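## Task

Inspect the LC port in the 5th of 6 columns counting from the left, the 6th of 10 blocks counting from the top, and the 1st of 4 holes counting from the top. Only if the panel's phone reports it as dirty, clean it by pushing the cleaner in until its body bottoms out, then inspect again. If it is still dirty after two cleanings, the port fails. The probe captures an image only when it is fully inserted and held motionless. Finish with both the probe and the cleaner withdrawn, and report pass or fail. Unlatching a plug, pressing hard on a plug, bending the cleaner's tip or shoving the robot hard into the panel can fail the task. So can the robot falling over or being left leaning. In finished_scene's answer, give only the names, comma-separated, in the style answer="comet, unicorn".

## Robot and tools

Robot: a Rainbow Robotics RB-Y1 with a two-wheel differential base plus rear casters, a folding leg/torso, a head and two 7-joint arms with parallel grippers. Each hand has a wrist camera housing that sticks out sideways and can collide. The base is 0.58 m wide, extends 0.10 m ahead of the wheel axle and 0.57 m behind it, and sweeps a 0.58 m radius circle when spinning in place. It cannot move sideways.

Frames (all in metres): the base frame has its origin on the floor between the drive wheels, x forward, y left, z up. The chest, left_hand and right_hand readings are in this frame. A hand point sits between the finger pads, 0.03 m behind the tips. The fingers point along the hand's -z and close along its x. The odometry frame is the base frame at scene start. base_odometry counts only wheel rotation, so it misses slips and turns from bumps. Its heading is in rad, left positive.

move: one action per call, plus optional "cameras" (list from head_camera, left_wrist_camera, right_wrist_camera, all; [] means none) and "blocking" (default true waits for rest; false returns in about 0.5 s while motion continues). Allowed action shapes are: base and/or joints, optionally with min_time_s or contact_limits; target alone or with min_time_s; or contact_limits alone. A call with no action just reports state and images.
- base: one velocity command {x_m_s, turn_rad_s, for_s}. x_m_s is forward speed, 0.005 to 0.4 m/s in either sign, or 0. turn_rad_s is a leftward rate, 0.02 to 1.509 rad/s in either sign, or 0. for_s runs 0.1 to 5 s. These are velocities, not positions. Acceleration is 0.4 m/s² (turns 0.5 rad/s²), so the robot coasts up to 1 s (turns 3.1 s) after for_s ends. Distance is roughly speed × for_s. If |x| + 0.27|turn| exceeds 0.4, both are scaled down.
- joints: absolute targets keyed by joint name, in rad (grippers in m of opening, 0 to 0.1). Useful ranges: torso_squat_rad 0 to 1.2 (lowers the chest), torso_shift_rad -0.3 to 0.6 (hips forward), torso_pitch_rad -0.2 to 1.4 (lean forward), torso_yaw_rad ±1.5 (left positive; first raise both arms out by 0.2 rad or more). Shoulder pitch ±2.356 (negative swings the arm forward and up). left_shoulder_roll 0 to 3.141 and right_shoulder_roll -3.141 to 0 (both lift the arm outward). Shoulder yaw ±2.094. Elbow -2.617 to 0.01 (negative bends). Forearm roll ±3.141, wrist pitch -1.57 to 1.919, hand roll ±2.705. head_pan ±0.523 (left positive), head_tilt -0.35 to 1.57 (down positive). Combined torso limits: squat+shift ≤ 1.52; squat−shift+pitch ≤ 1.57; shift+0.5pitch−0.4squat ≤ 0.7; shift+0.3pitch−0.5squat ≤ 0.39.
- target: an absolute pose for one hand: side ("left"/"right"), x, y, z in m in the base frame (-3 to 3), and quat_wxyz as the hand lines print it. It is solved once into joint angles, so the hand travels on an arc; split long moves into short steps. It is refused if another move is still running. The status reads reached (within 10 mm and 2°), short (with the error) or refused (with a reason).
- min_time_s: 0.1 to 8 s, the minimum duration of the arm, head and torso motions.
- contact_limits: gripper current caps in mA, 200 to 672.5 (the start value), persisting until changed.

wait(seconds 0–10, cameras) only observes. stop(cameras) brakes all running motion; braked parts may keep pressing. zoom_image(camera, region [x0,y0,x1,y1] pixels, at most 504×504) enlarges a part of the latest image. finished_scene(scene, answer) ends the scene irreversibly; put only the verdict names, comma-separated.

Reading results: the "move" line says done or the worst status. Per-motion words include moving, done, off_target (resting away from target, maybe still pushing), not_followed (the arm collision check withheld it), and stopped. contact_stop, time_out and limit_stop_at_<name> are stops you did not command. A contact_stop or time_out halts the whole group (torso, left arm or right arm). A refused or unrequested stop cancels the rest of that reply's move, wait and finished_scene calls. on_its_own lists uncommanded behaviour. lidar_m gives 12 ranges in 30° sectors counter-clockwise from straight ahead, seen in a plane 0.23 m up. motor_effort is wheel load in %; at rest anything beyond about 30 suggests pushing. Joint torques, external torques and wrist force/torque are offset and noisy, but jumps indicate contact. wheel_motors_off=1 means the wheels were cut for 2 s after stalling. Camera calibrations are given as K, D and T_world_to_cam in the base frame.

Avoid: torque faults (a 10 s halt), motor overheating (a 30–60 s halt), arms hitting or squeezing each other, and driving into the panel, since the base keeps pushing and can tip the robot. Also avoid tilting, heavy loads far forward, drops, hard impacts, forcing plugs, bending the cleaner tip and ending with the robot leaning. Insert the probe fully and hold it still before checking the phone, and withdraw both tools before finishing.

Each tool is called after "Request:" as name(argument=value, ...) on one line, values as JSON.

## Session

Request:
move()

Scene clock: 0.00 s.
Joint torques (N m): no reading
External joint torques (N m): no reading
Wrist force (N): no reading
Wrist torque (N m): no reading
Wrist force, peak (N): no reading
base_odometry: x=+0.000 y=+0.000 heading=+0.000
lidar_m: 1.12 1.06 2.09 2.02 2.12 2.96 4.39 3.57 2.68 2.60 2.04 1.35
base_status: not commanded
joint_positions: torso_squat_rad=+0.350 torso_shift_rad=+0.000 torso_pitch_rad=+0.000 torso_yaw_rad=+0.000 left_shoulder_pitch_rad=-0.031 left_shoulder_roll_rad=+0.025 left_shoulder_yaw_rad=-0.017 left_elbow_rad=-0.227 left_forearm_roll_rad=+0.044 left_wrist_pitch_rad=+0.023 left_hand_roll_rad=+0.035 left_gripper_m=+0.016 right_shoulder_pitch_rad=+0.089 right_shoulder_roll_rad=-0.678 right_shoulder_yaw_rad=+0.571 right_elbow_rad=-2.379 right_forearm_roll_rad=+0.852 right_wrist_pitch_rad=+0.856 right_hand_roll_rad=+0.338 right_gripper_m=+0.047 head_pan_rad=+0.000 head_tilt_rad=+0.400
joint_status: not commanded
wheel_motors_off: 0
motor_effort: left_wheel=+1 right_wheel=+1
chest: x=-0.2280 y=-0.0011 z=+1.2475 quat_wxyz=(+1.000, +0.001, +0.000, +0.000) (m; base frame)
left_hand: x=-0.1008 y=+0.2358 z=+0.5732 quat_wxyz=(+0.993, +0.007, -0.117, +0.024) (m; base frame)
right_hand: x=+0.1824 y=-0.1954 z=+1.1559 quat_wxyz=(+0.484, -0.505, -0.516, +0.494) (m; base frame)
pictures: head_camera, left_wrist_camera, right_wrist_camera

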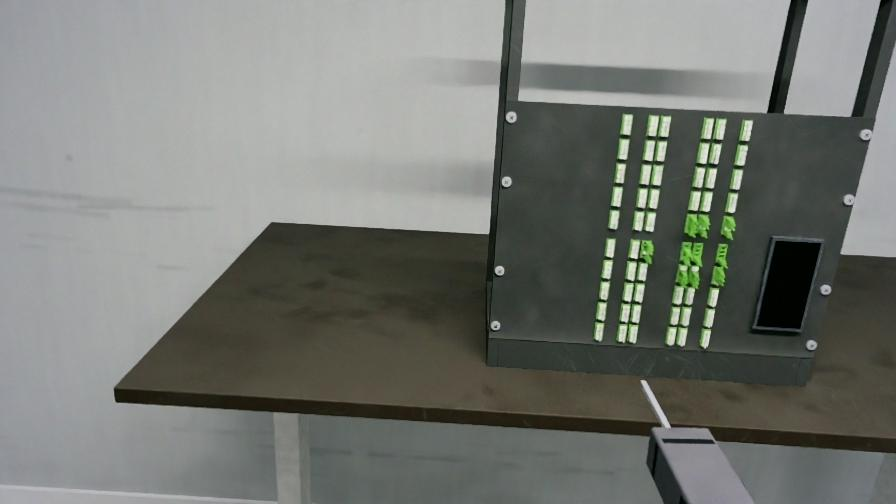

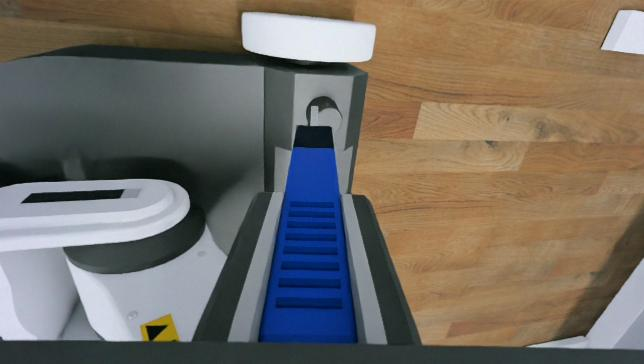

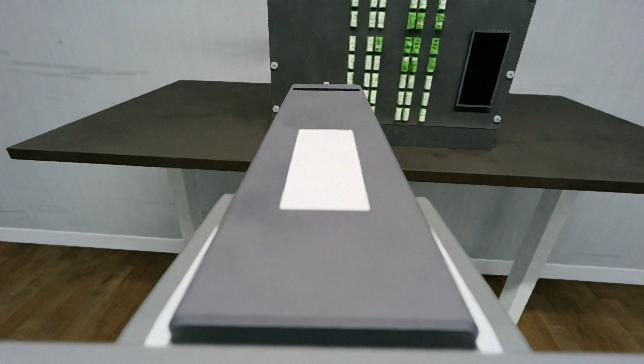

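Request:
zoom_image(camera="head_camera", region=[480, 90, 896, 390])

Request:
zoom_image(camera="head_camera", region=[580, 180, 760, 360])

Request:
zoom_image(camera="left_wrist_camera", region=[180, 60, 440, 364])

Request:
zoom_image(camera="right_wrist_camera", region=[240, 0, 560, 200])

Scaled by 1.212 from the camera's 896x504 image, which has a finer 1280x720 frame.

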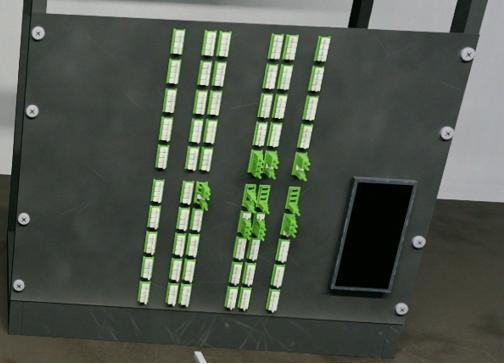

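Scaled by 2.800 from the camera's 896x504 image, which has a finer 1280x720 frame.

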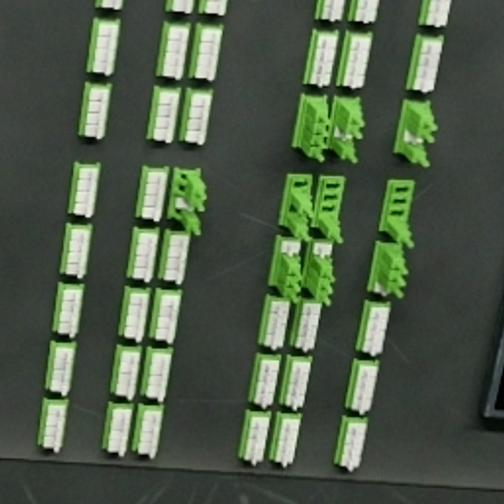

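Scaled by 1.658 from the camera's 644x364 image, which has a finer 1265x715 frame.

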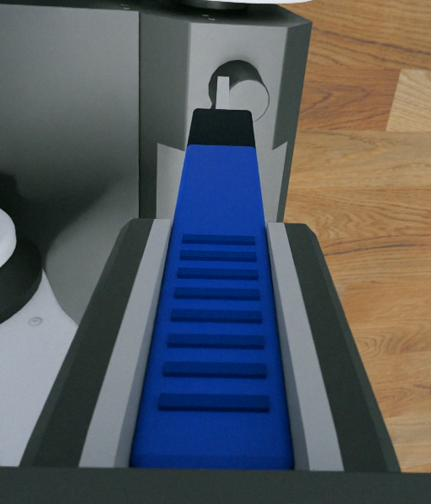

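Scaled by 1.575 from the camera's 644x364 image, which has a finer 1265x715 frame.

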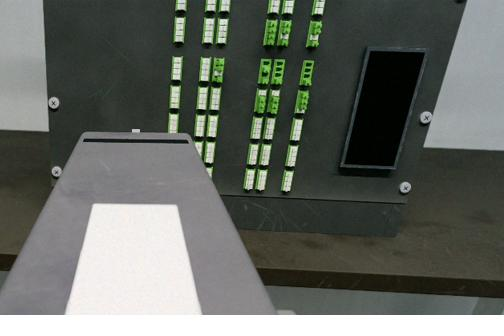

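Request:
zoom_image(camera="head_camera", region=[600, 360, 780, 504])

Request:
zoom_image(camera="right_wrist_camera", region=[280, 60, 380, 120])

Request:
zoom_image(camera="head_camera", region=[670, 200, 750, 300])

Scaled by 2.800 from the camera's 896x504 image, which has a finer 1280x720 frame.

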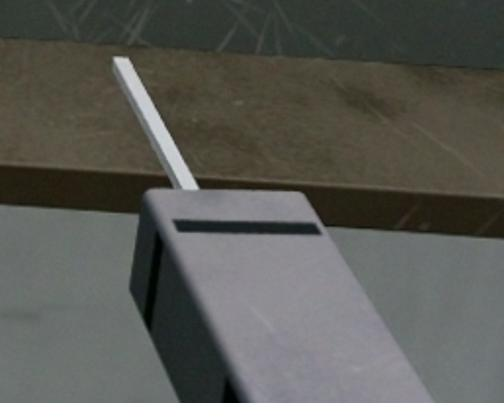

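Scaled by 5.040 from the camera's 644x364 image, which has a finer 1265x715 frame.

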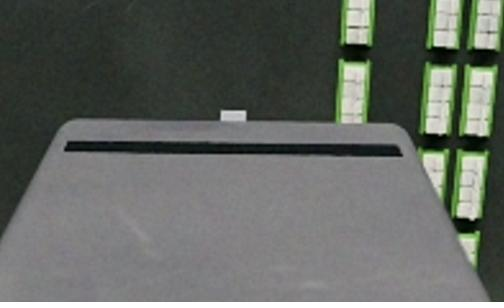

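Scaled by 5.040 from the camera's 896x504 image, which has a finer 1280x720 frame.

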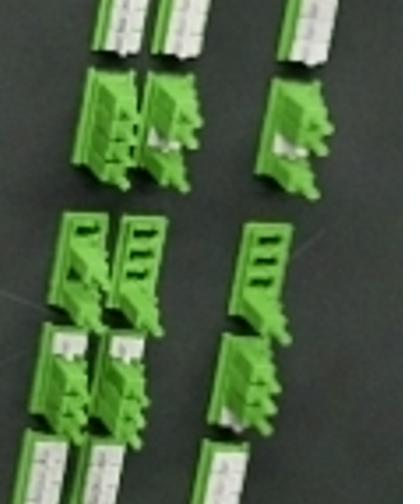

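Request:
move(base={"x_m_s": 0.15, "for_s": 1.2}, joints={"head_tilt_rad": 0.45, "head_pan_rad": -0.3})

Request:
zoom_image(camera="head_camera", region=[300, 0, 804, 504])

Scene clock: 119.00 s.
Joint torques (N m): left_arm=[-3.56 1.04 0.02 -1.09 0.21 -0.64 0.23] | right_arm=[-6.92 -5.69 -5.32 -8.85 1.86 -0.5 -0.1]
External joint torques (N m): left_arm=[-0.23 0.19 -0.06 0.41 0.2 -0.09 0.24] | right_arm=[0.55 -0.65 0.16 0.1 0.43 0.17 -0.09]
Wrist force (N): left_arm=[-3.7 -0.9 -6.2] | right_arm=[-0.2 7.2 -0.9]
Wrist torque (N m): left_arm=[0.14 -0.11 -0.12] | right_arm=[-0.19 -0.21 0.15]
Wrist force, peak (N): left_arm=[-4.5 -0.6 -6.8] | right_arm=[-0.1 7.6 -2.0]
move: done
base_odometry: x=+0.180 y=+0.000 heading=+0.001
lidar_m: 1.25 0.89 1.88 2.02 2.11 2.96 4.57 3.60 2.68 2.59 1.21 1.31
base_status: done (sent for 1.2 of 1.2 s)
joint_positions: torso_squat_rad=+0.350 torso_shift_rad=+0.000 torso_pitch_rad=+0.000 torso_yaw_rad=+0.000 left_shoulder_pitch_rad=-0.031 left_shoulder_roll_rad=+0.025 left_shoulder_yaw_rad=-0.017 left_elbow_rad=-0.227 left_forearm_roll_rad=+0.044 left_wrist_pitch_rad=+0.023 left_hand_roll_rad=+0.035 left_gripper_m=+0.016 right_shoulder_pitch_rad=+0.089 right_shoulder_roll_rad=-0.678 right_shoulder_yaw_rad=+0.571 right_elbow_rad=-2.378 right_forearm_roll_rad=+0.852 right_wrist_pitch_rad=+0.856 right_hand_roll_rad=+0.338 right_gripper_m=+0.047 head_pan_rad=-0.300 head_tilt_rad=+0.450
joint_status: all done
wheel_motors_off: 0
motor_effort: left_wheel=+10(35) right_wheel=-15(40)
chest: x=-0.2279 y=-0.0011 z=+1.2475 quat_wxyz=(+1.000, +0.001, +0.000, +0.000) (m; base frame)
left_hand: x=-0.1008 y=+0.2358 z=+0.5732 quat_wxyz=(+0.993, +0.007, -0.116, +0.024) (m; base frame)
right_hand: x=+0.1824 y=-0.1954 z=+1.1557 quat_wxyz=(+0.485, -0.505, -0.516, +0.494) (m; base frame)
pictures: head_camera, left_wrist_camera, right_wrist_camera
camera_calibration:
head_camera: T_world_to_cam=[[-0.261675, -0.964582, 0.0332905, -0.105591], [-0.386854, 0.0732221, -0.919229, 1.30782], [0.884234, -0.253418, -0.392313, 0.691327], [0, 0, 0, 1]] pos_world=[-0.132989, -0.0224179, 1.47692]
left_wrist_camera: T_world_to_cam=[[0.968886, 0.0775012, 0.23506, -0.0563012], [-0.0432952, -0.881998, 0.469259, -0.0391284], [0.243691, -0.464836, -0.851201, 0.69104], [0, 0, 0, 1]] pos_world=[-0.115545, 0.291072, 0.619809]
right_wrist_camera: T_world_to_cam=[[0.0305203, -0.999517, 0.00582779, -0.204833], [-0.449005, -0.018919, -0.893329, 1.13827], [0.893008, 0.0246479, -0.449365, 0.439696], [0, 0, 0, 1]] pos_world=[0.124689, -0.194036, 1.21563]

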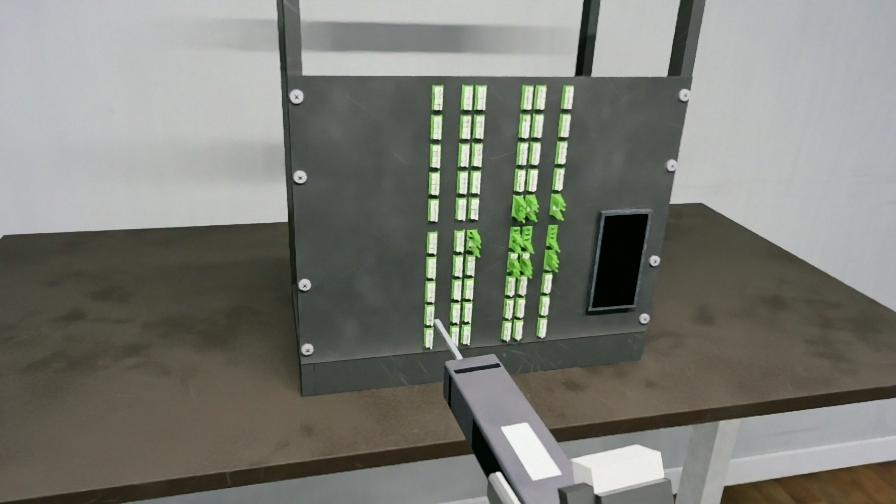

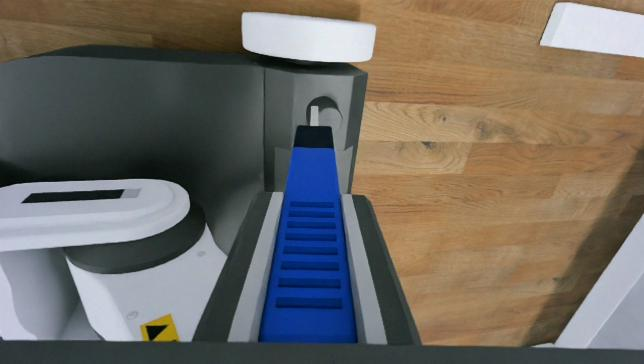

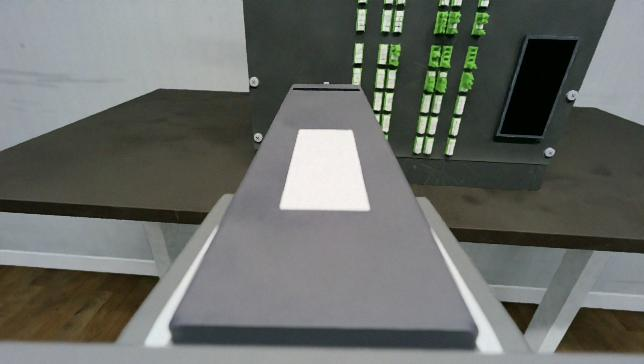

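Scaled by 1.000.

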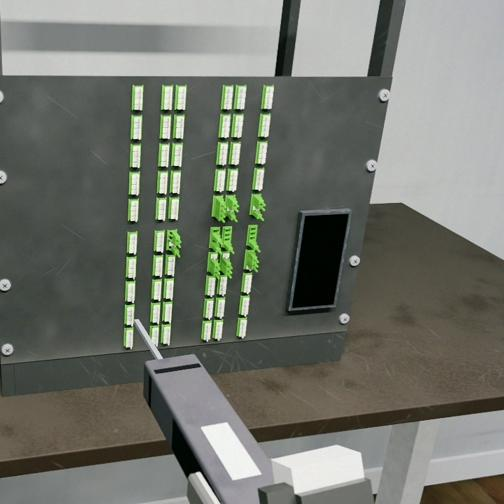

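Request:
move(base={"x_m_s": -0.15, "for_s": 1.07}, cameras=[])

Request:
move(base={"turn_rad_s": -0.4, "for_s": 3.0}, cameras=["head_camera"])

Scene clock: 174.43 s.
Joint torques (N m): left_arm=[-3.68 1.15 0.15 -1.23 0.24 -0.64 0.34] | right_arm=[-7.03 -5.65 -5.22 -9.04 1.87 -0.61 0.1]
External joint torques (N m): left_arm=[-0.35 0.29 0.08 0.27 0.23 -0.08 0.36] | right_arm=[0.44 -0.61 0.26 -0.09 0.44 0.06 0.11]
Wrist force (N): left_arm=[-4.0 -1.1 -6.4] | right_arm=[0.0 7.1 -1.7]
Wrist torque (N m): left_arm=[0.20 -0.12 -0.11] | right_arm=[-0.17 -0.19 0.15]
Wrist force, peak (N): left_arm=[-4.3 -0.7 -7.5] | right_arm=[-0.1 7.3 -2.2]
move: done
base_odometry: x=+0.020 y=+0.000 heading=+0.001
lidar_m: 1.11 1.05 2.09 2.03 2.11 2.97 4.42 3.60 2.68 2.60 1.99 1.33
base_status: done (sent for 1.07 of 1.07 s)
joint_positions: torso_squat_rad=+0.350 torso_shift_rad=+0.000 torso_pitch_rad=+0.000 torso_yaw_rad=+0.000 left_shoulder_pitch_rad=-0.031 left_shoulder_roll_rad=+0.025 left_shoulder_yaw_rad=-0.017 left_elbow_rad=-0.227 left_forearm_roll_rad=+0.044 left_wrist_pitch_rad=+0.023 left_hand_roll_rad=+0.035 left_gripper_m=+0.016 right_shoulder_pitch_rad=+0.089 right_shoulder_roll_rad=-0.678 right_shoulder_yaw_rad=+0.571 right_elbow_rad=-2.378 right_forearm_roll_rad=+0.852 right_wrist_pitch_rad=+0.856 right_hand_roll_rad=+0.338 right_gripper_m=+0.047 head_pan_rad=-0.300 head_tilt_rad=+0.450
joint_status: not commanded
wheel_motors_off: 0
motor_effort: left_wheel=-5(25) right_wheel=-13(41)
chest: x=-0.2280 y=-0.0011 z=+1.2475 quat_wxyz=(+1.000, +0.001, +0.000, +0.000) (m; base frame)
left_hand: x=-0.1008 y=+0.2358 z=+0.5732 quat_wxyz=(+0.993, +0.007, -0.116, +0.024) (m; base frame)
right_hand: x=+0.1824 y=-0.1954 z=+1.1557 quat_wxyz=(+0.485, -0.505, -0.516, +0.494) (m; base frame)
pictures: none
No camera images: "cameras" was empty.

Scene clock: 178.60 s.
Joint torques (N m): left_arm=[-3.71 1.01 -0.34 -1.09 0.16 -0.56 0.22] | right_arm=[-7.57 -5.87 -5.3 -8.9 1.84 -0.61 -0.09]
External joint torques (N m): left_arm=[-0.38 0.16 -0.42 0.41 0.15 0 0.23] | right_arm=[-0.09 -0.82 0.18 0.05 0.41 0.05 -0.09]
Wrist force (N): left_arm=[-3.7 -1.2 -6.2] | right_arm=[-0.2 7.1 -1.7]
Wrist torque (N m): left_arm=[0.18 -0.12 -0.13] | right_arm=[-0.16 -0.21 0.14]
Wrist force, peak (N): left_arm=[-4.8 -0.8 -6.9] | right_arm=[0.1 7.3 -1.7]
move: done
base_odometry: x=+0.020 y=+0.000 heading=-1.198
lidar_m: 2.36 1.33 1.42 1.03 1.81 2.02 2.04 2.57 4.41 4.23 2.82 2.60
base_status: done (sent for 3 of 3 s)
joint_positions: torso_squat_rad=+0.350 torso_shift_rad=+0.000 torso_pitch_rad=+0.000 torso_yaw_rad=+0.000 left_shoulder_pitch_rad=-0.031 left_shoulder_roll_rad=+0.025 left_shoulder_yaw_rad=-0.017 left_elbow_rad=-0.227 left_forearm_roll_rad=+0.044 left_wrist_pitch_rad=+0.023 left_hand_roll_rad=+0.035 left_gripper_m=+0.016 right_shoulder_pitch_rad=+0.089 right_shoulder_roll_rad=-0.678 right_shoulder_yaw_rad=+0.571 right_elbow_rad=-2.378 right_forearm_roll_rad=+0.852 right_wrist_pitch_rad=+0.856 right_hand_roll_rad=+0.338 right_gripper_m=+0.047 head_pan_rad=-0.300 head_tilt_rad=+0.450
joint_status: not commanded
wheel_motors_off: 0
motor_effort: left_wheel=+10(36) right_wheel=+2(49)
chest: x=-0.2280 y=-0.0011 z=+1.2475 quat_wxyz=(+1.000, +0.001, +0.000, +0.000) (m; base frame)
left_hand: x=-0.1008 y=+0.2358 z=+0.5732 quat_wxyz=(+0.993, +0.007, -0.116, +0.024) (m; base frame)
right_hand: x=+0.1824 y=-0.1954 z=+1.1557 quat_wxyz=(+0.485, -0.505, -0.516, +0.494) (m; base frame)
pictures: head_camera
camera_calibration:
head_camera: T_world_to_cam=[[-0.261678, -0.964581, 0.0332933, -0.105622], [-0.386774, 0.0731975, -0.919265, 1.30785], [0.884268, -0.253429, -0.392229, 0.691295], [0, 0, 0, 1]] pos_world=[-0.133089, -0.0224179, 1.47692]

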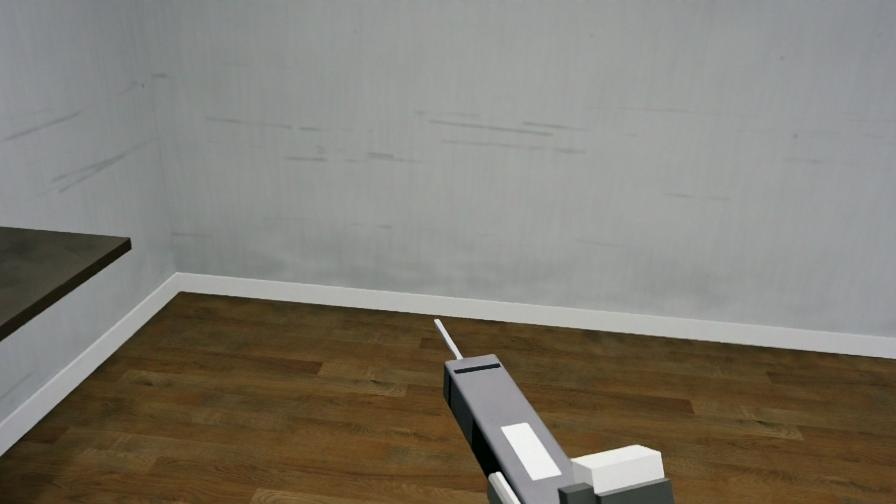

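Request:
move(base={"x_m_s": 0.2, "for_s": 1.6}, cameras=[])

Request:
move(base={"turn_rad_s": 0.4, "for_s": 2.93}, joints={"head_tilt_rad": 0.5, "head_pan_rad": 0.0}, cameras=["head_camera", "right_wrist_camera"])

Scene clock: 188.20 s.
Joint torques (N m): left_arm=[-3.93 1.16 -0.36 -1.32 0.15 -0.39 0.18] | right_arm=[-7.26 -5.86 -5.03 -8.82 2.04 -0.62 0.05]
External joint torques (N m): left_arm=[-0.61 0.31 -0.43 0.18 0.14 0.17 0.19] | right_arm=[0.22 -0.82 0.45 0.13 0.6 0.04 0.05]
Wrist force (N): left_arm=[-3.9 -1.6 -6.0] | right_arm=[0.3 7.3 -1.6]
Wrist torque (N m): left_arm=[0.22 -0.16 -0.09] | right_arm=[-0.19 -0.16 0.13]
Wrist force, peak (N): left_arm=[-4.8 -1.2 -6.8] | right_arm=[0.5 7.6 -2.3]
move: done
base_odometry: x=+0.137 y=-0.298 heading=-1.198
lidar_m: 2.18 1.05 1.30 1.06 1.67 2.31 2.35 2.95 4.54 3.78 2.49 2.30
base_status: done (sent for 1.6 of 1.6 s)
joint_positions: torso_squat_rad=+0.350 torso_shift_rad=+0.000 torso_pitch_rad=+0.000 torso_yaw_rad=+0.000 left_shoulder_pitch_rad=-0.031 left_shoulder_roll_rad=+0.025 left_shoulder_yaw_rad=-0.017 left_elbow_rad=-0.227 left_forearm_roll_rad=+0.044 left_wrist_pitch_rad=+0.023 left_hand_roll_rad=+0.035 left_gripper_m=+0.016 right_shoulder_pitch_rad=+0.089 right_shoulder_roll_rad=-0.678 right_shoulder_yaw_rad=+0.571 right_elbow_rad=-2.378 right_forearm_roll_rad=+0.852 right_wrist_pitch_rad=+0.856 right_hand_roll_rad=+0.338 right_gripper_m=+0.047 head_pan_rad=-0.300 head_tilt_rad=+0.450
joint_status: not commanded
wheel_motors_off: 0
motor_effort: left_wheel=-4(36) right_wheel=+8(49)
chest: x=-0.2279 y=-0.0011 z=+1.2475 quat_wxyz=(+1.000, +0.001, +0.000, +0.000) (m; base frame)
left_hand: x=-0.1008 y=+0.2358 z=+0.5732 quat_wxyz=(+0.993, +0.007, -0.116, +0.024) (m; base frame)
right_hand: x=+0.1824 y=-0.1954 z=+1.1557 quat_wxyz=(+0.485, -0.505, -0.516, +0.494) (m; base frame)
pictures: none
No camera images: "cameras" was empty.

Scene clock: 192.40 s.
Joint torques (N m): left_arm=[-2.99 0.67 -0.53 -1.17 0.02 -0.64 0.23] | right_arm=[-6.95 -5.89 -4.79 -8.78 1.82 -0.77 0.21]
External joint torques (N m): left_arm=[0.34 -0.19 -0.6 0.33 0.02 -0.09 0.25] | right_arm=[0.52 -0.85 0.69 0.17 0.39 -0.1 0.22]
Wrist force (N): left_arm=[-3.8 -0.3 -5.6] | right_arm=[0.2 7.0 -1.5]
Wrist torque (N m): left_arm=[0.06 -0.15 -0.10] | right_arm=[-0.14 -0.16 0.12]
Wrist force, peak (N): left_arm=[-4.8 -1.1 -7.0] | right_arm=[-0.1 7.5 -1.4]
move: done
base_odometry: x=+0.136 y=-0.298 heading=-0.026
lidar_m: 1.31 1.06 1.88 2.31 2.40 3.31 4.53 3.27 2.38 2.30 1.87 1.05
base_status: done (sent for 2.93 of 2.93 s)
joint_positions: torso_squat_rad=+0.350 torso_shift_rad=+0.000 torso_pitch_rad=+0.000 torso_yaw_rad=+0.000 left_shoulder_pitch_rad=-0.031 left_shoulder_roll_rad=+0.025 left_shoulder_yaw_rad=-0.017 left_elbow_rad=-0.227 left_forearm_roll_rad=+0.044 left_wrist_pitch_rad=+0.023 left_hand_roll_rad=+0.035 left_gripper_m=+0.016 right_shoulder_pitch_rad=+0.089 right_shoulder_roll_rad=-0.678 right_shoulder_yaw_rad=+0.571 right_elbow_rad=-2.378 right_forearm_roll_rad=+0.852 right_wrist_pitch_rad=+0.856 right_hand_roll_rad=+0.338 right_gripper_m=+0.047 head_pan_rad=+0.000 head_tilt_rad=+0.500
joint_status: all done
wheel_motors_off: 0
motor_effort: left_wheel=+1(32) right_wheel=+19(40)
chest: x=-0.2279 y=-0.0011 z=+1.2475 quat_wxyz=(+1.000, +0.001, +0.000, +0.000) (m; base frame)
left_hand: x=-0.1008 y=+0.2358 z=+0.5732 quat_wxyz=(+0.993, +0.007, -0.116, +0.024) (m; base frame)
right_hand: x=+0.1824 y=-0.1954 z=+1.1557 quat_wxyz=(+0.485, -0.505, -0.516, +0.494) (m; base frame)
pictures: head_camera, right_wrist_camera
camera_calibration:
head_camera: T_world_to_cam=[[0.0366333, -0.998836, 0.031392, -0.0414716], [-0.436283, -0.0442467, -0.898721, 1.26773], [0.899063, 0.0192273, -0.437396, 0.760025], [0, 0, 0, 1]] pos_world=[-0.128701, 0.0000564028, 1.47307]
right_wrist_camera: T_world_to_cam=[[0.0304755, -0.999519, 0.00573845, -0.204719], [-0.449008, -0.0188191, -0.89333, 1.13829], [0.893008, 0.0246481, -0.449365, 0.439696], [0, 0, 0, 1]] pos_world=[0.124689, -0.194037, 1.21563]

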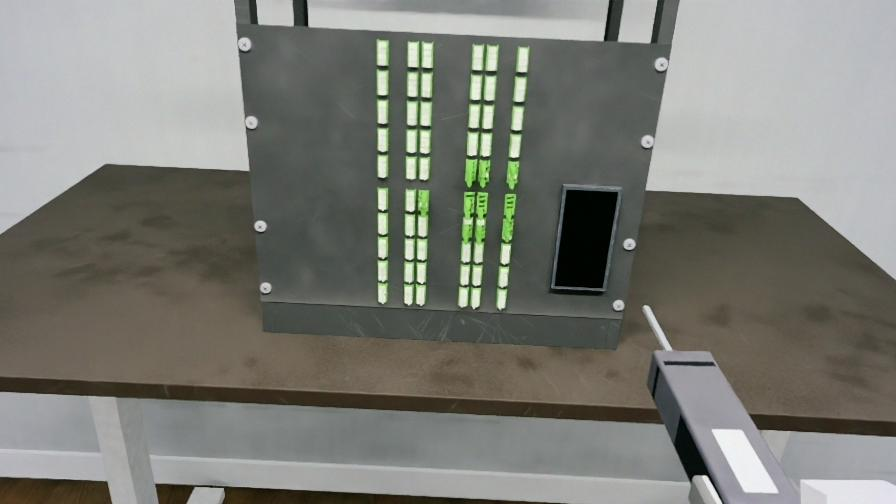

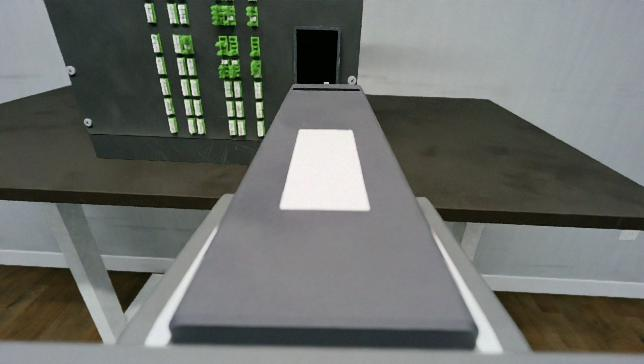

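Request:
move(base={"x_m_s": 0.1, "for_s": 1.2}, cameras=[])

Request:
move(target={"side": "right", "x": 0.2, "y": -0.024, "z": 1.168, "quat_wxyz": [0.495, -0.495, -0.505, 0.505]}, min_time_s=3, cameras=["head_camera", "right_wrist_camera"])

Request:
zoom_image(camera="head_camera", region=[380, 120, 580, 340])

Request:
zoom_image(camera="right_wrist_camera", region=[230, 0, 430, 120])

Scene clock: 246.10 s.
Joint torques (N m): left_arm=[-3.4 0.75 -0.49 -1.22 0.04 -0.79 0.17] | right_arm=[-6.82 -5.44 -5.16 -8.96 1.92 -0.73 0.03]
External joint torques (N m): left_arm=[-0.08 -0.11 -0.57 0.28 0.04 -0.23 0.18] | right_arm=[0.65 -0.4 0.32 -0.01 0.49 -0.07 0.04]
Wrist force (N): left_arm=[-3.8 -0.6 -6.5] | right_arm=[0.1 7.2 -1.6]
Wrist torque (N m): left_arm=[0.06 -0.11 -0.13] | right_arm=[-0.16 -0.19 0.15]
Wrist force, peak (N): left_arm=[-4.4 -1.0 -7.0] | right_arm=[0.3 7.5 -1.9]
move: done
base_odometry: x=+0.256 y=-0.301 heading=-0.025
lidar_m: 1.18 0.97 1.71 2.31 2.41 3.32 4.65 3.28 2.40 2.29 1.70 0.96
base_status: done (sent for 1.2 of 1.2 s)
joint_positions: torso_squat_rad=+0.350 torso_shift_rad=+0.000 torso_pitch_rad=+0.000 torso_yaw_rad=+0.000 left_shoulder_pitch_rad=-0.031 left_shoulder_roll_rad=+0.025 left_shoulder_yaw_rad=-0.017 left_elbow_rad=-0.227 left_forearm_roll_rad=+0.044 left_wrist_pitch_rad=+0.023 left_hand_roll_rad=+0.035 left_gripper_m=+0.016 right_shoulder_pitch_rad=+0.089 right_shoulder_roll_rad=-0.678 right_shoulder_yaw_rad=+0.571 right_elbow_rad=-2.378 right_forearm_roll_rad=+0.852 right_wrist_pitch_rad=+0.856 right_hand_roll_rad=+0.338 right_gripper_m=+0.047 head_pan_rad=+0.000 head_tilt_rad=+0.500
joint_status: not commanded
wheel_motors_off: 0
motor_effort: left_wheel=+3(24) right_wheel=-10(58)
chest: x=-0.2279 y=-0.0011 z=+1.2475 quat_wxyz=(+1.000, +0.001, +0.000, +0.000) (m; base frame)
left_hand: x=-0.1008 y=+0.2358 z=+0.5732 quat_wxyz=(+0.993, +0.007, -0.116, +0.024) (m; base frame)
right_hand: x=+0.1824 y=-0.1954 z=+1.1557 quat_wxyz=(+0.485, -0.505, -0.516, +0.494) (m; base frame)
pictures: none
No camera images: "cameras" was empty.

Scene clock: 249.43 s.
Joint torques (N m): left_arm=[-3.58 0.86 -0.23 -0.93 0.07 -0.71 0.42] | right_arm=[-11.35 6.27 -1.45 -8.64 2.22 -1.31 0.36]
External joint torques (N m): left_arm=[-0.26 0 -0.31 0.57 0.07 -0.16 0.43] | right_arm=[-0.84 1.34 0.96 0.38 0.72 -0.13 0.37]
Wrist force (N): left_arm=[-4.0 -0.5 -5.8] | right_arm=[0.2 6.9 -2.1]
Wrist torque (N m): left_arm=[0.09 -0.15 -0.12] | right_arm=[-0.14 -0.18 0.15]
Wrist force, peak (N): left_arm=[-4.2 -0.5 -7.0] | right_arm=[-0.5 7.5 -1.8]
move: done
base_odometry: x=+0.256 y=-0.301 heading=-0.025
lidar_m: 1.18 0.96 1.70 2.32 2.41 3.31 4.64 3.27 2.37 2.31 1.70 0.95
base_status: not commanded
joint_positions: torso_squat_rad=+0.350 torso_shift_rad=+0.000 torso_pitch_rad=+0.000 torso_yaw_rad=+0.000 left_shoulder_pitch_rad=-0.031 left_shoulder_roll_rad=+0.025 left_shoulder_yaw_rad=-0.017 left_elbow_rad=-0.227 left_forearm_roll_rad=+0.044 left_wrist_pitch_rad=+0.023 left_hand_roll_rad=+0.035 left_gripper_m=+0.016 right_shoulder_pitch_rad=-0.203 right_shoulder_roll_rad=-0.120 right_shoulder_yaw_rad=+0.852 right_elbow_rad=-2.106 right_forearm_roll_rad=+0.996 right_wrist_pitch_rad=+1.115 right_hand_roll_rad=+0.626 right_gripper_m=+0.047 head_pan_rad=+0.000 head_tilt_rad=+0.500
joint_status: all done
wheel_motors_off: 0
motor_effort: left_wheel=+4(5) right_wheel=-10(10)
chest: x=-0.2279 y=-0.0011 z=+1.2475 quat_wxyz=(+1.000, +0.001, +0.000, +0.000) (m; base frame)
left_hand: x=-0.1008 y=+0.2358 z=+0.5732 quat_wxyz=(+0.993, +0.007, -0.116, +0.024) (m; base frame)
right_hand: x=+0.1995 y=-0.0242 z=+1.1678 quat_wxyz=(+0.495, -0.494, -0.505, +0.506) (m; base frame)
right_hand_status: reached (checked arc, planned for 3.0 s): 1 mm and 0.1 deg off.
pictures: head_camera, right_wrist_camera
camera_calibration:
head_camera: T_world_to_cam=[[0.0366369, -0.998836, 0.0313906, -0.0414728], [-0.436364, -0.0442487, -0.898681, 1.26771], [0.899024, 0.0192272, -0.437477, 0.760049], [0, 0, 0, 1]] pos_world=[-0.1286, 0.0000564071, 1.47307]
right_wrist_camera: T_world_to_cam=[[0.0316949, -0.999469, 0.00761608, -0.0365684], [-0.487801, -0.0221189, -0.872675, 1.14356], [0.872379, 0.0239442, -0.488243, 0.475147], [0, 0, 0, 1]] pos_world=[0.144478, -0.0226318, 1.23022]

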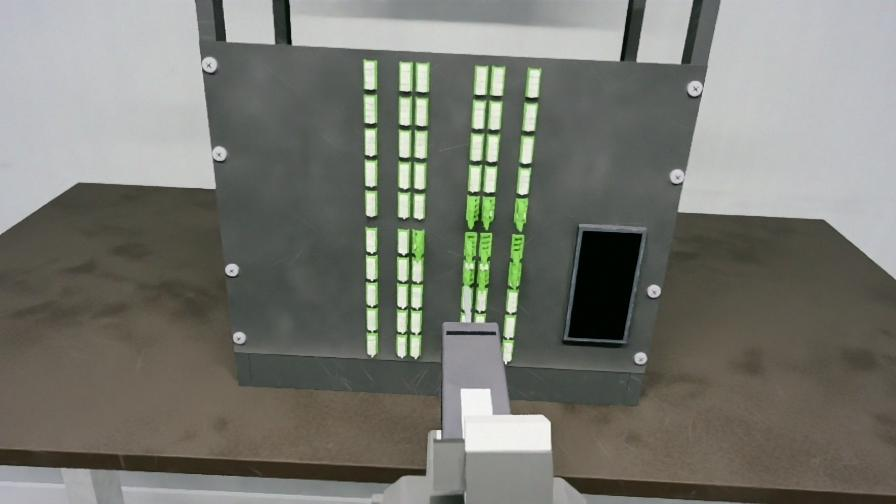

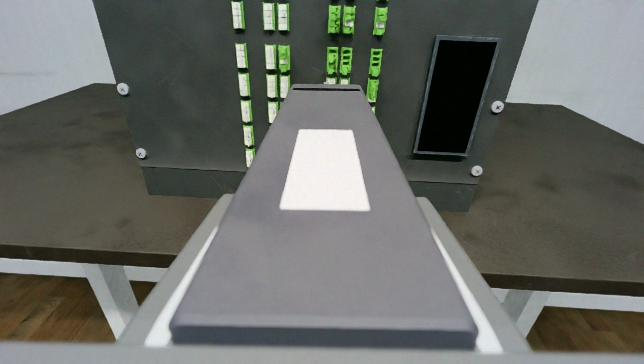

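Scaled by 2.291 from the camera's 896x504 image, which has a finer 1280x720 frame.

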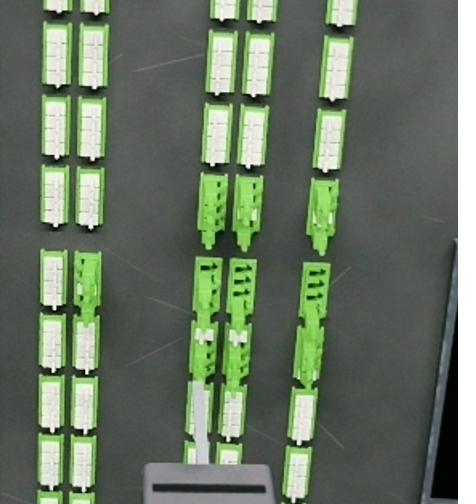

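Scaled by 2.520 from the camera's 644x364 image, which has a finer 1265x715 frame.

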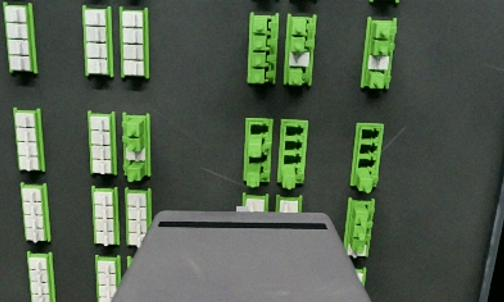

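Request:
zoom_image(camera="right_wrist_camera", region=[318, 40, 368, 90])

Request:
zoom_image(camera="head_camera", region=[450, 220, 510, 280])

Scaled by 10.080 from the camera's 644x364 image, which has a finer 1265x715 frame.

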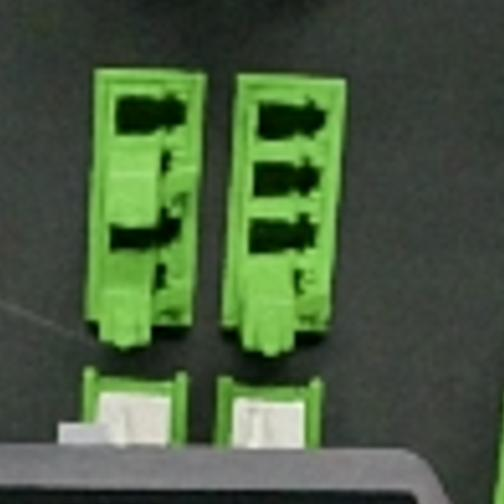

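Scaled by 8.400 from the camera's 896x504 image, which has a finer 1280x720 frame.

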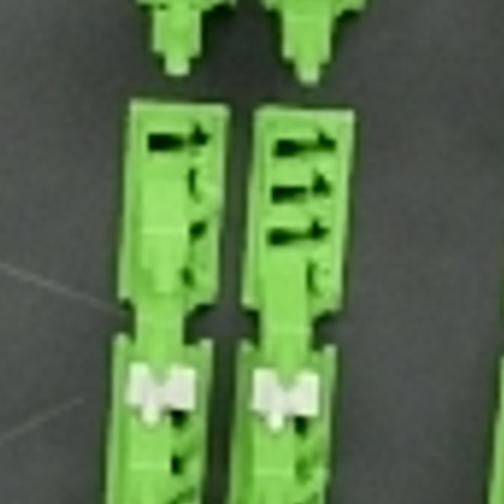

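Request:
move(target={"side": "right", "x": 0.225, "y": -0.044, "z": 1.184, "quat_wxyz": [0.49625, -0.49625, -0.50375, 0.50375]}, min_time_s=2, cameras=["head_camera", "right_wrist_camera"])

Request:
zoom_image(camera="head_camera", region=[430, 200, 530, 300])

Request:
zoom_image(camera="right_wrist_camera", region=[290, 20, 370, 100])

Scene clock: 335.07 s.
Joint torques (N m): left_arm=[-3.29 0.84 0.08 -1.38 0.01 -0.5 0.26] | right_arm=[-12.47 2.02 -4.24 -9.42 1.8 -1.95 0.5]
External joint torques (N m): left_arm=[0.03 -0.02 0.01 0.12 0.01 0.06 0.27] | right_arm=[-0.58 -1.61 -1.28 -0.59 0.36 -0.69 0.5]
Wrist force (N): left_arm=[-3.5 -1.3 -5.8] | right_arm=[-0.2 7.3 -1.6]
Wrist torque (N m): left_arm=[0.21 -0.11 -0.11] | right_arm=[-0.18 -0.20 0.15]
Wrist force, peak (N): left_arm=[-4.1 -1.0 -6.8] | right_arm=[0.4 7.6 -1.7]
move: done
base_odometry: x=+0.256 y=-0.301 heading=-0.025
lidar_m: 1.18 0.94 1.71 2.31 2.41 3.30 4.64 3.28 2.38 2.30 1.70 0.96
base_status: not commanded
joint_positions: torso_squat_rad=+0.350 torso_shift_rad=+0.000 torso_pitch_rad=+0.000 torso_yaw_rad=+0.000 left_shoulder_pitch_rad=-0.031 left_shoulder_roll_rad=+0.025 left_shoulder_yaw_rad=-0.017 left_elbow_rad=-0.227 left_forearm_roll_rad=+0.044 left_wrist_pitch_rad=+0.023 left_hand_roll_rad=+0.035 left_gripper_m=+0.016 right_shoulder_pitch_rad=-0.263 right_shoulder_roll_rad=-0.146 right_shoulder_yaw_rad=+0.750 right_elbow_rad=-2.112 right_forearm_roll_rad=+0.880 right_wrist_pitch_rad=+1.099 right_hand_roll_rad=+0.677 right_gripper_m=+0.047 head_pan_rad=+0.000 head_tilt_rad=+0.500
joint_status: all done
wheel_motors_off: 0
motor_effort: left_wheel=+4(5) right_wheel=-10(10)
chest: x=-0.2279 y=-0.0011 z=+1.2475 quat_wxyz=(+1.000, +0.001, +0.000, +0.000) (m; base frame)
left_hand: x=-0.1008 y=+0.2358 z=+0.5732 quat_wxyz=(+0.993, +0.007, -0.116, +0.024) (m; base frame)
right_hand: x=+0.2248 y=-0.0439 z=+1.1837 quat_wxyz=(+0.496, -0.496, -0.504, +0.504) (m; base frame)
right_hand_status: reached (checked arc, planned for 2.0 s): 0 mm and 0.0 deg off.
pictures: head_camera, right_wrist_camera
camera_calibration:
head_camera: T_world_to_cam=[[0.0366369, -0.998836, 0.0313906, -0.0414728], [-0.436364, -0.0442487, -0.898681, 1.26771], [0.899024, 0.0192272, -0.437477, 0.760049], [0, 0, 0, 1]] pos_world=[-0.1286, 0.0000564071, 1.47307]
right_wrist_camera: T_world_to_cam=[[0.0250498, -0.999666, 0.0064165, -0.0542528], [-0.486964, -0.0178074, -0.873241, 1.17005], [0.873063, 0.0187499, -0.487247, 0.459802], [0, 0, 0, 1]] pos_world=[0.169694, -0.0420204, 1.24612]

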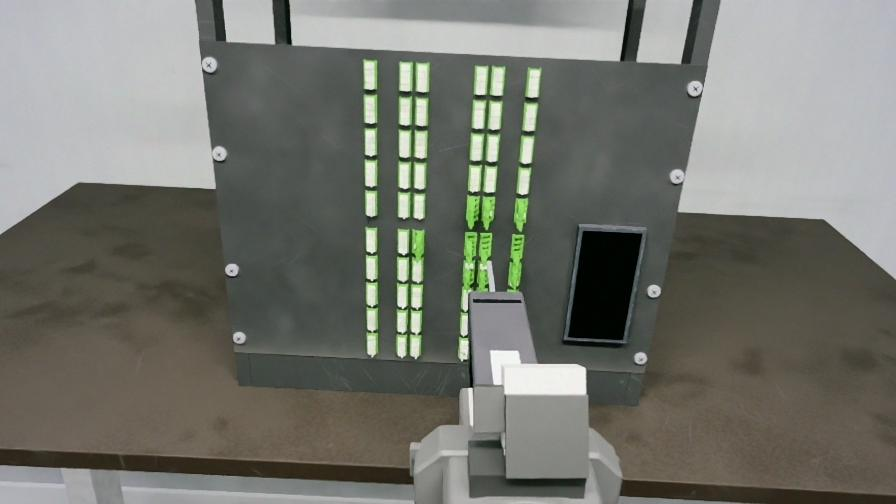

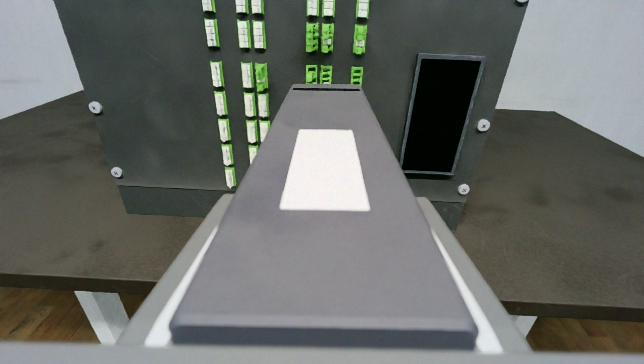

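Scaled by 5.040 from the camera's 896x504 image, which has a finer 1280x720 frame.

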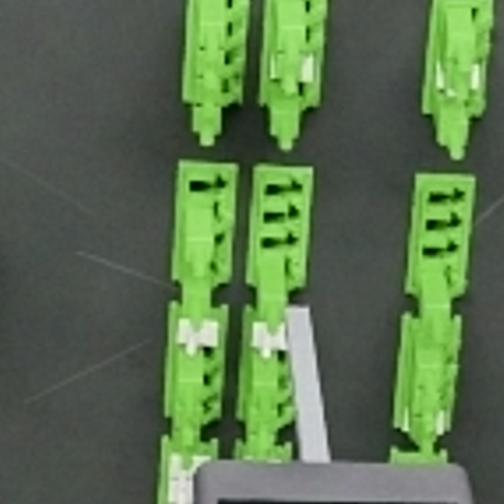

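Scaled by 6.300 from the camera's 644x364 image, which has a finer 1265x715 frame.

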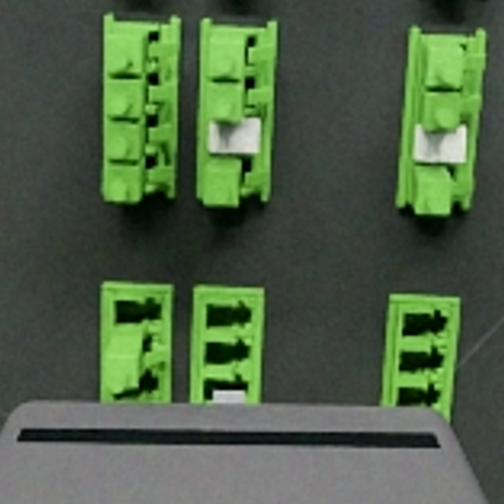

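Request:
move(target={"side": "right", "x": 0.25, "y": -0.042, "z": 1.187, "quat_wxyz": [0.49625, -0.49625, -0.50375, 0.50375]}, min_time_s=2, cameras=["head_camera", "right_wrist_camera"])

Request:
zoom_image(camera="head_camera", region=[450, 210, 520, 280])

Request:
zoom_image(camera="right_wrist_camera", region=[300, 50, 350, 100])

Scene clock: 367.60 s.
Joint torques (N m): left_arm=[-3.66 0.86 0.18 -1.23 0.15 -0.62 0.33] | right_arm=[-14.08 4.39 -4.44 -8.23 1.77 -1.79 -0.36]
External joint torques (N m): left_arm=[-0.34 0.01 0.1 0.27 0.15 -0.06 0.34] | right_arm=[-0.8 1.11 -1.17 0.62 0.35 -0.54 -0.35]
Wrist force (N): left_arm=[-3.7 -1.0 -6.3] | right_arm=[0.1 7.0 -1.7]
Wrist torque (N m): left_arm=[0.20 -0.16 -0.11] | right_arm=[-0.14 -0.20 0.15]
Wrist force, peak (N): left_arm=[-4.3 -2.2 -6.7] | right_arm=[0.3 7.5 -2.0]
move: done
base_odometry: x=+0.256 y=-0.301 heading=-0.025
lidar_m: 1.18 0.96 1.72 2.32 2.43 3.31 4.64 3.27 2.39 2.30 1.69 0.96
base_status: not commanded
joint_positions: torso_squat_rad=+0.350 torso_shift_rad=+0.000 torso_pitch_rad=+0.000 torso_yaw_rad=+0.000 left_shoulder_pitch_rad=-0.031 left_shoulder_roll_rad=+0.025 left_shoulder_yaw_rad=-0.017 left_elbow_rad=-0.227 left_forearm_roll_rad=+0.044 left_wrist_pitch_rad=+0.023 left_hand_roll_rad=+0.035 left_gripper_m=+0.016 right_shoulder_pitch_rad=-0.332 right_shoulder_roll_rad=-0.134 right_shoulder_yaw_rad=+0.698 right_elbow_rad=-2.028 right_forearm_roll_rad=+0.835 right_wrist_pitch_rad=+1.071 right_hand_roll_rad=+0.669 right_gripper_m=+0.047 head_pan_rad=+0.000 head_tilt_rad=+0.500
joint_status: all done
wheel_motors_off: 0
motor_effort: left_wheel=+3(4) right_wheel=-10(10)
chest: x=-0.2279 y=-0.0011 z=+1.2475 quat_wxyz=(+1.000, +0.001, +0.000, +0.000) (m; base frame)
left_hand: x=-0.1008 y=+0.2358 z=+0.5732 quat_wxyz=(+0.993, +0.007, -0.116, +0.024) (m; base frame)
right_hand: x=+0.2499 y=-0.0421 z=+1.1867 quat_wxyz=(+0.496, -0.496, -0.503, +0.504) (m; base frame)
right_hand_status: reached (checked arc, planned for 2.0 s): 0 mm and 0.1 deg off.
pictures: head_camera, right_wrist_camera
camera_calibration:
head_camera: T_world_to_cam=[[0.0366369, -0.998836, 0.0313906, -0.0414728], [-0.436364, -0.0442487, -0.898681, 1.26771], [0.899024, 0.0192272, -0.437477, 0.760049], [0, 0, 0, 1]] pos_world=[-0.1286, 0.0000564071, 1.47307]
right_wrist_camera: T_world_to_cam=[[0.025138, -0.999657, 0.00739689, -0.0543402], [-0.487022, -0.018708, -0.87319, 1.18474], [0.873028, 0.0183478, -0.487325, 0.439354], [0, 0, 0, 1]] pos_world=[0.194793, -0.0402185, 1.24902]

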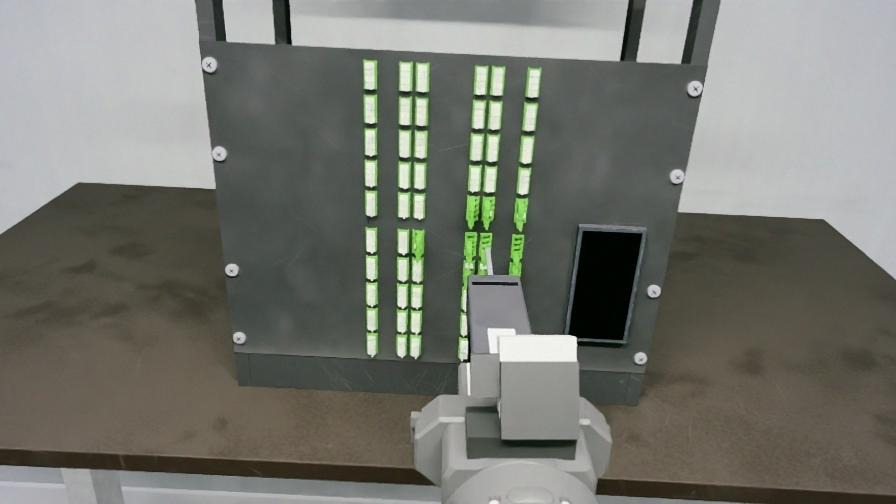

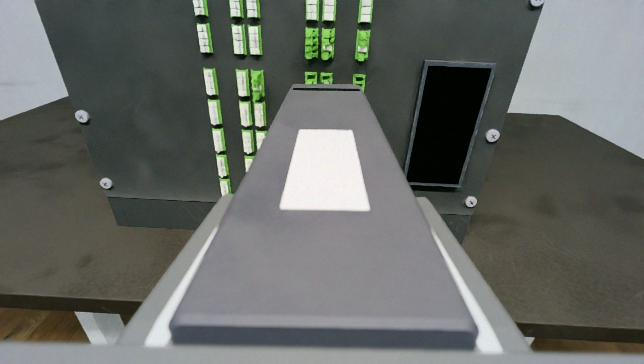

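Scaled by 7.200 from the camera's 896x504 image, which has a finer 1280x720 frame.

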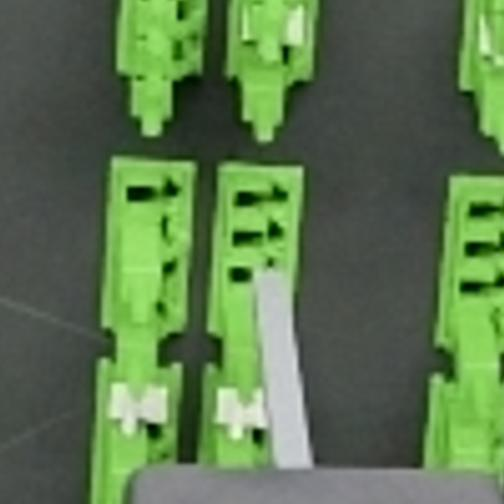

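Scaled by 10.080 from the camera's 644x364 image, which has a finer 1265x715 frame.

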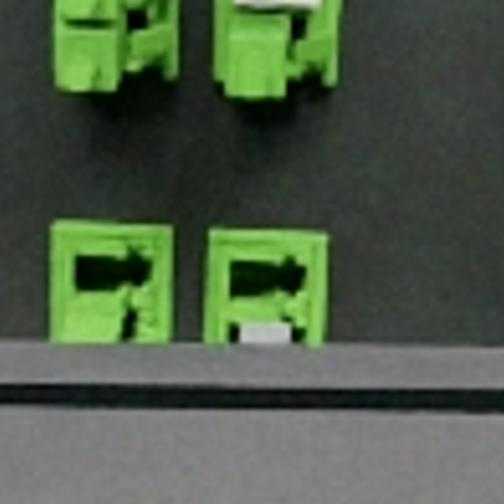

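Request:
move(target={"side": "right", "x": 0.262, "y": -0.040, "z": 1.1885, "quat_wxyz": [0.49625, -0.49625, -0.50375, 0.50375]}, min_time_s=2, cameras=["head_camera", "right_wrist_camera"])

Request:
zoom_image(camera="head_camera", region=[450, 210, 520, 280])

Request:
zoom_image(camera="right_wrist_camera", region=[300, 50, 350, 100])

Scene clock: 398.30 s.
Joint torques (N m): left_arm=[-3.52 1.56 -0.17 -1.24 0.13 -0.54 0.39] | right_arm=[-14.55 4.57 -4.43 -8.4 1.8 -1.91 -0.47]
External joint torques (N m): left_arm=[-0.2 0.71 -0.24 0.26 0.13 0.01 0.4] | right_arm=[-0.63 1.43 -1.04 0.47 0.38 -0.67 -0.46]
Wrist force (N): left_arm=[-4.1 -1.2 -6.0] | right_arm=[0.1 6.8 -1.7]
Wrist torque (N m): left_arm=[0.22 -0.15 -0.09] | right_arm=[-0.13 -0.16 0.14]
Wrist force, peak (N): left_arm=[-3.8 -1.1 -7.2] | right_arm=[0.1 7.6 -1.7]
move: done
base_odometry: x=+0.256 y=-0.301 heading=-0.025
lidar_m: 1.17 0.96 1.70 2.31 2.42 3.29 4.65 3.28 2.40 2.30 1.70 0.95
base_status: not commanded
joint_positions: torso_squat_rad=+0.350 torso_shift_rad=+0.000 torso_pitch_rad=+0.000 torso_yaw_rad=+0.000 left_shoulder_pitch_rad=-0.031 left_shoulder_roll_rad=+0.025 left_shoulder_yaw_rad=-0.017 left_elbow_rad=-0.227 left_forearm_roll_rad=+0.044 left_wrist_pitch_rad=+0.023 left_hand_roll_rad=+0.035 left_gripper_m=+0.016 right_shoulder_pitch_rad=-0.365 right_shoulder_roll_rad=-0.126 right_shoulder_yaw_rad=+0.677 right_elbow_rad=-1.987 right_forearm_roll_rad=+0.818 right_wrist_pitch_rad=+1.058 right_hand_roll_rad=+0.664 right_gripper_m=+0.047 head_pan_rad=+0.000 head_tilt_rad=+0.500
joint_status: all done
wheel_motors_off: 0
motor_effort: left_wheel=+3(5) right_wheel=-10(10)
chest: x=-0.2279 y=-0.0011 z=+1.2475 quat_wxyz=(+1.000, +0.001, +0.000, +0.000) (m; base frame)
left_hand: x=-0.1008 y=+0.2358 z=+0.5732 quat_wxyz=(+0.993, +0.007, -0.116, +0.024) (m; base frame)
right_hand: x=+0.2611 y=-0.0404 z=+1.1883 quat_wxyz=(+0.496, -0.496, -0.503, +0.504) (m; base frame)
right_hand_status: reached (checked arc, planned for 2.0 s): 1 mm and 0.1 deg off.
pictures: head_camera, right_wrist_camera
camera_calibration:
head_camera: T_world_to_cam=[[0.0366369, -0.998836, 0.0313906, -0.0414728], [-0.436364, -0.0442487, -0.898681, 1.26771], [0.899024, 0.0192272, -0.437477, 0.760049], [0, 0, 0, 1]] pos_world=[-0.1286, 0.0000564071, 1.47307]
right_wrist_camera: T_world_to_cam=[[0.0250255, -0.999664, 0.00676961, -0.0521286], [-0.487272, -0.0181106, -0.873062, 1.19163], [0.872891, 0.0185502, -0.487562, 0.430706], [0, 0, 0, 1]] pos_world=[0.205994, -0.0385196, 1.25072]

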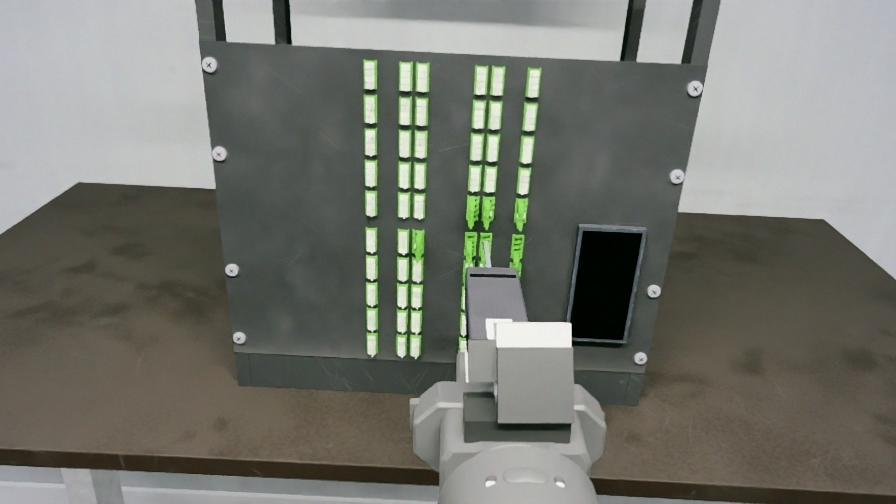

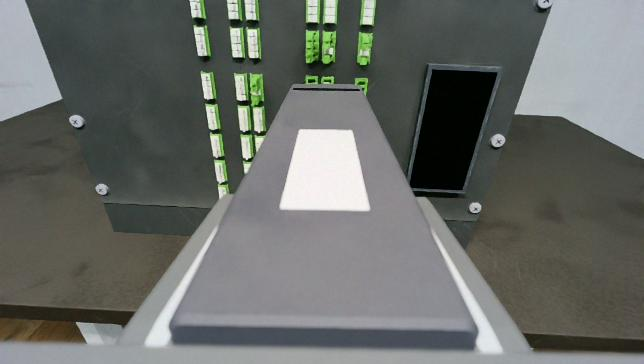

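Scaled by 7.200 from the camera's 896x504 image, which has a finer 1280x720 frame.

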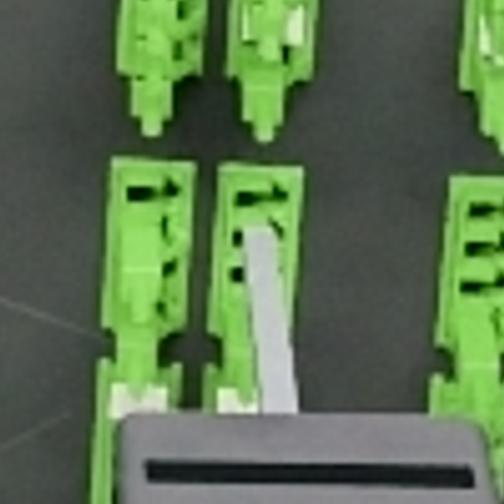

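Scaled by 10.080 from the camera's 644x364 image, which has a finer 1265x715 frame.

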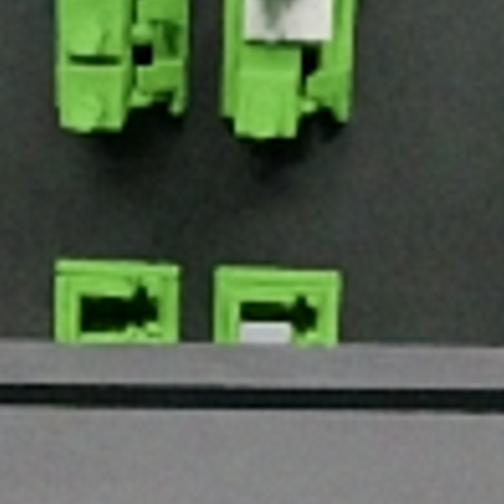

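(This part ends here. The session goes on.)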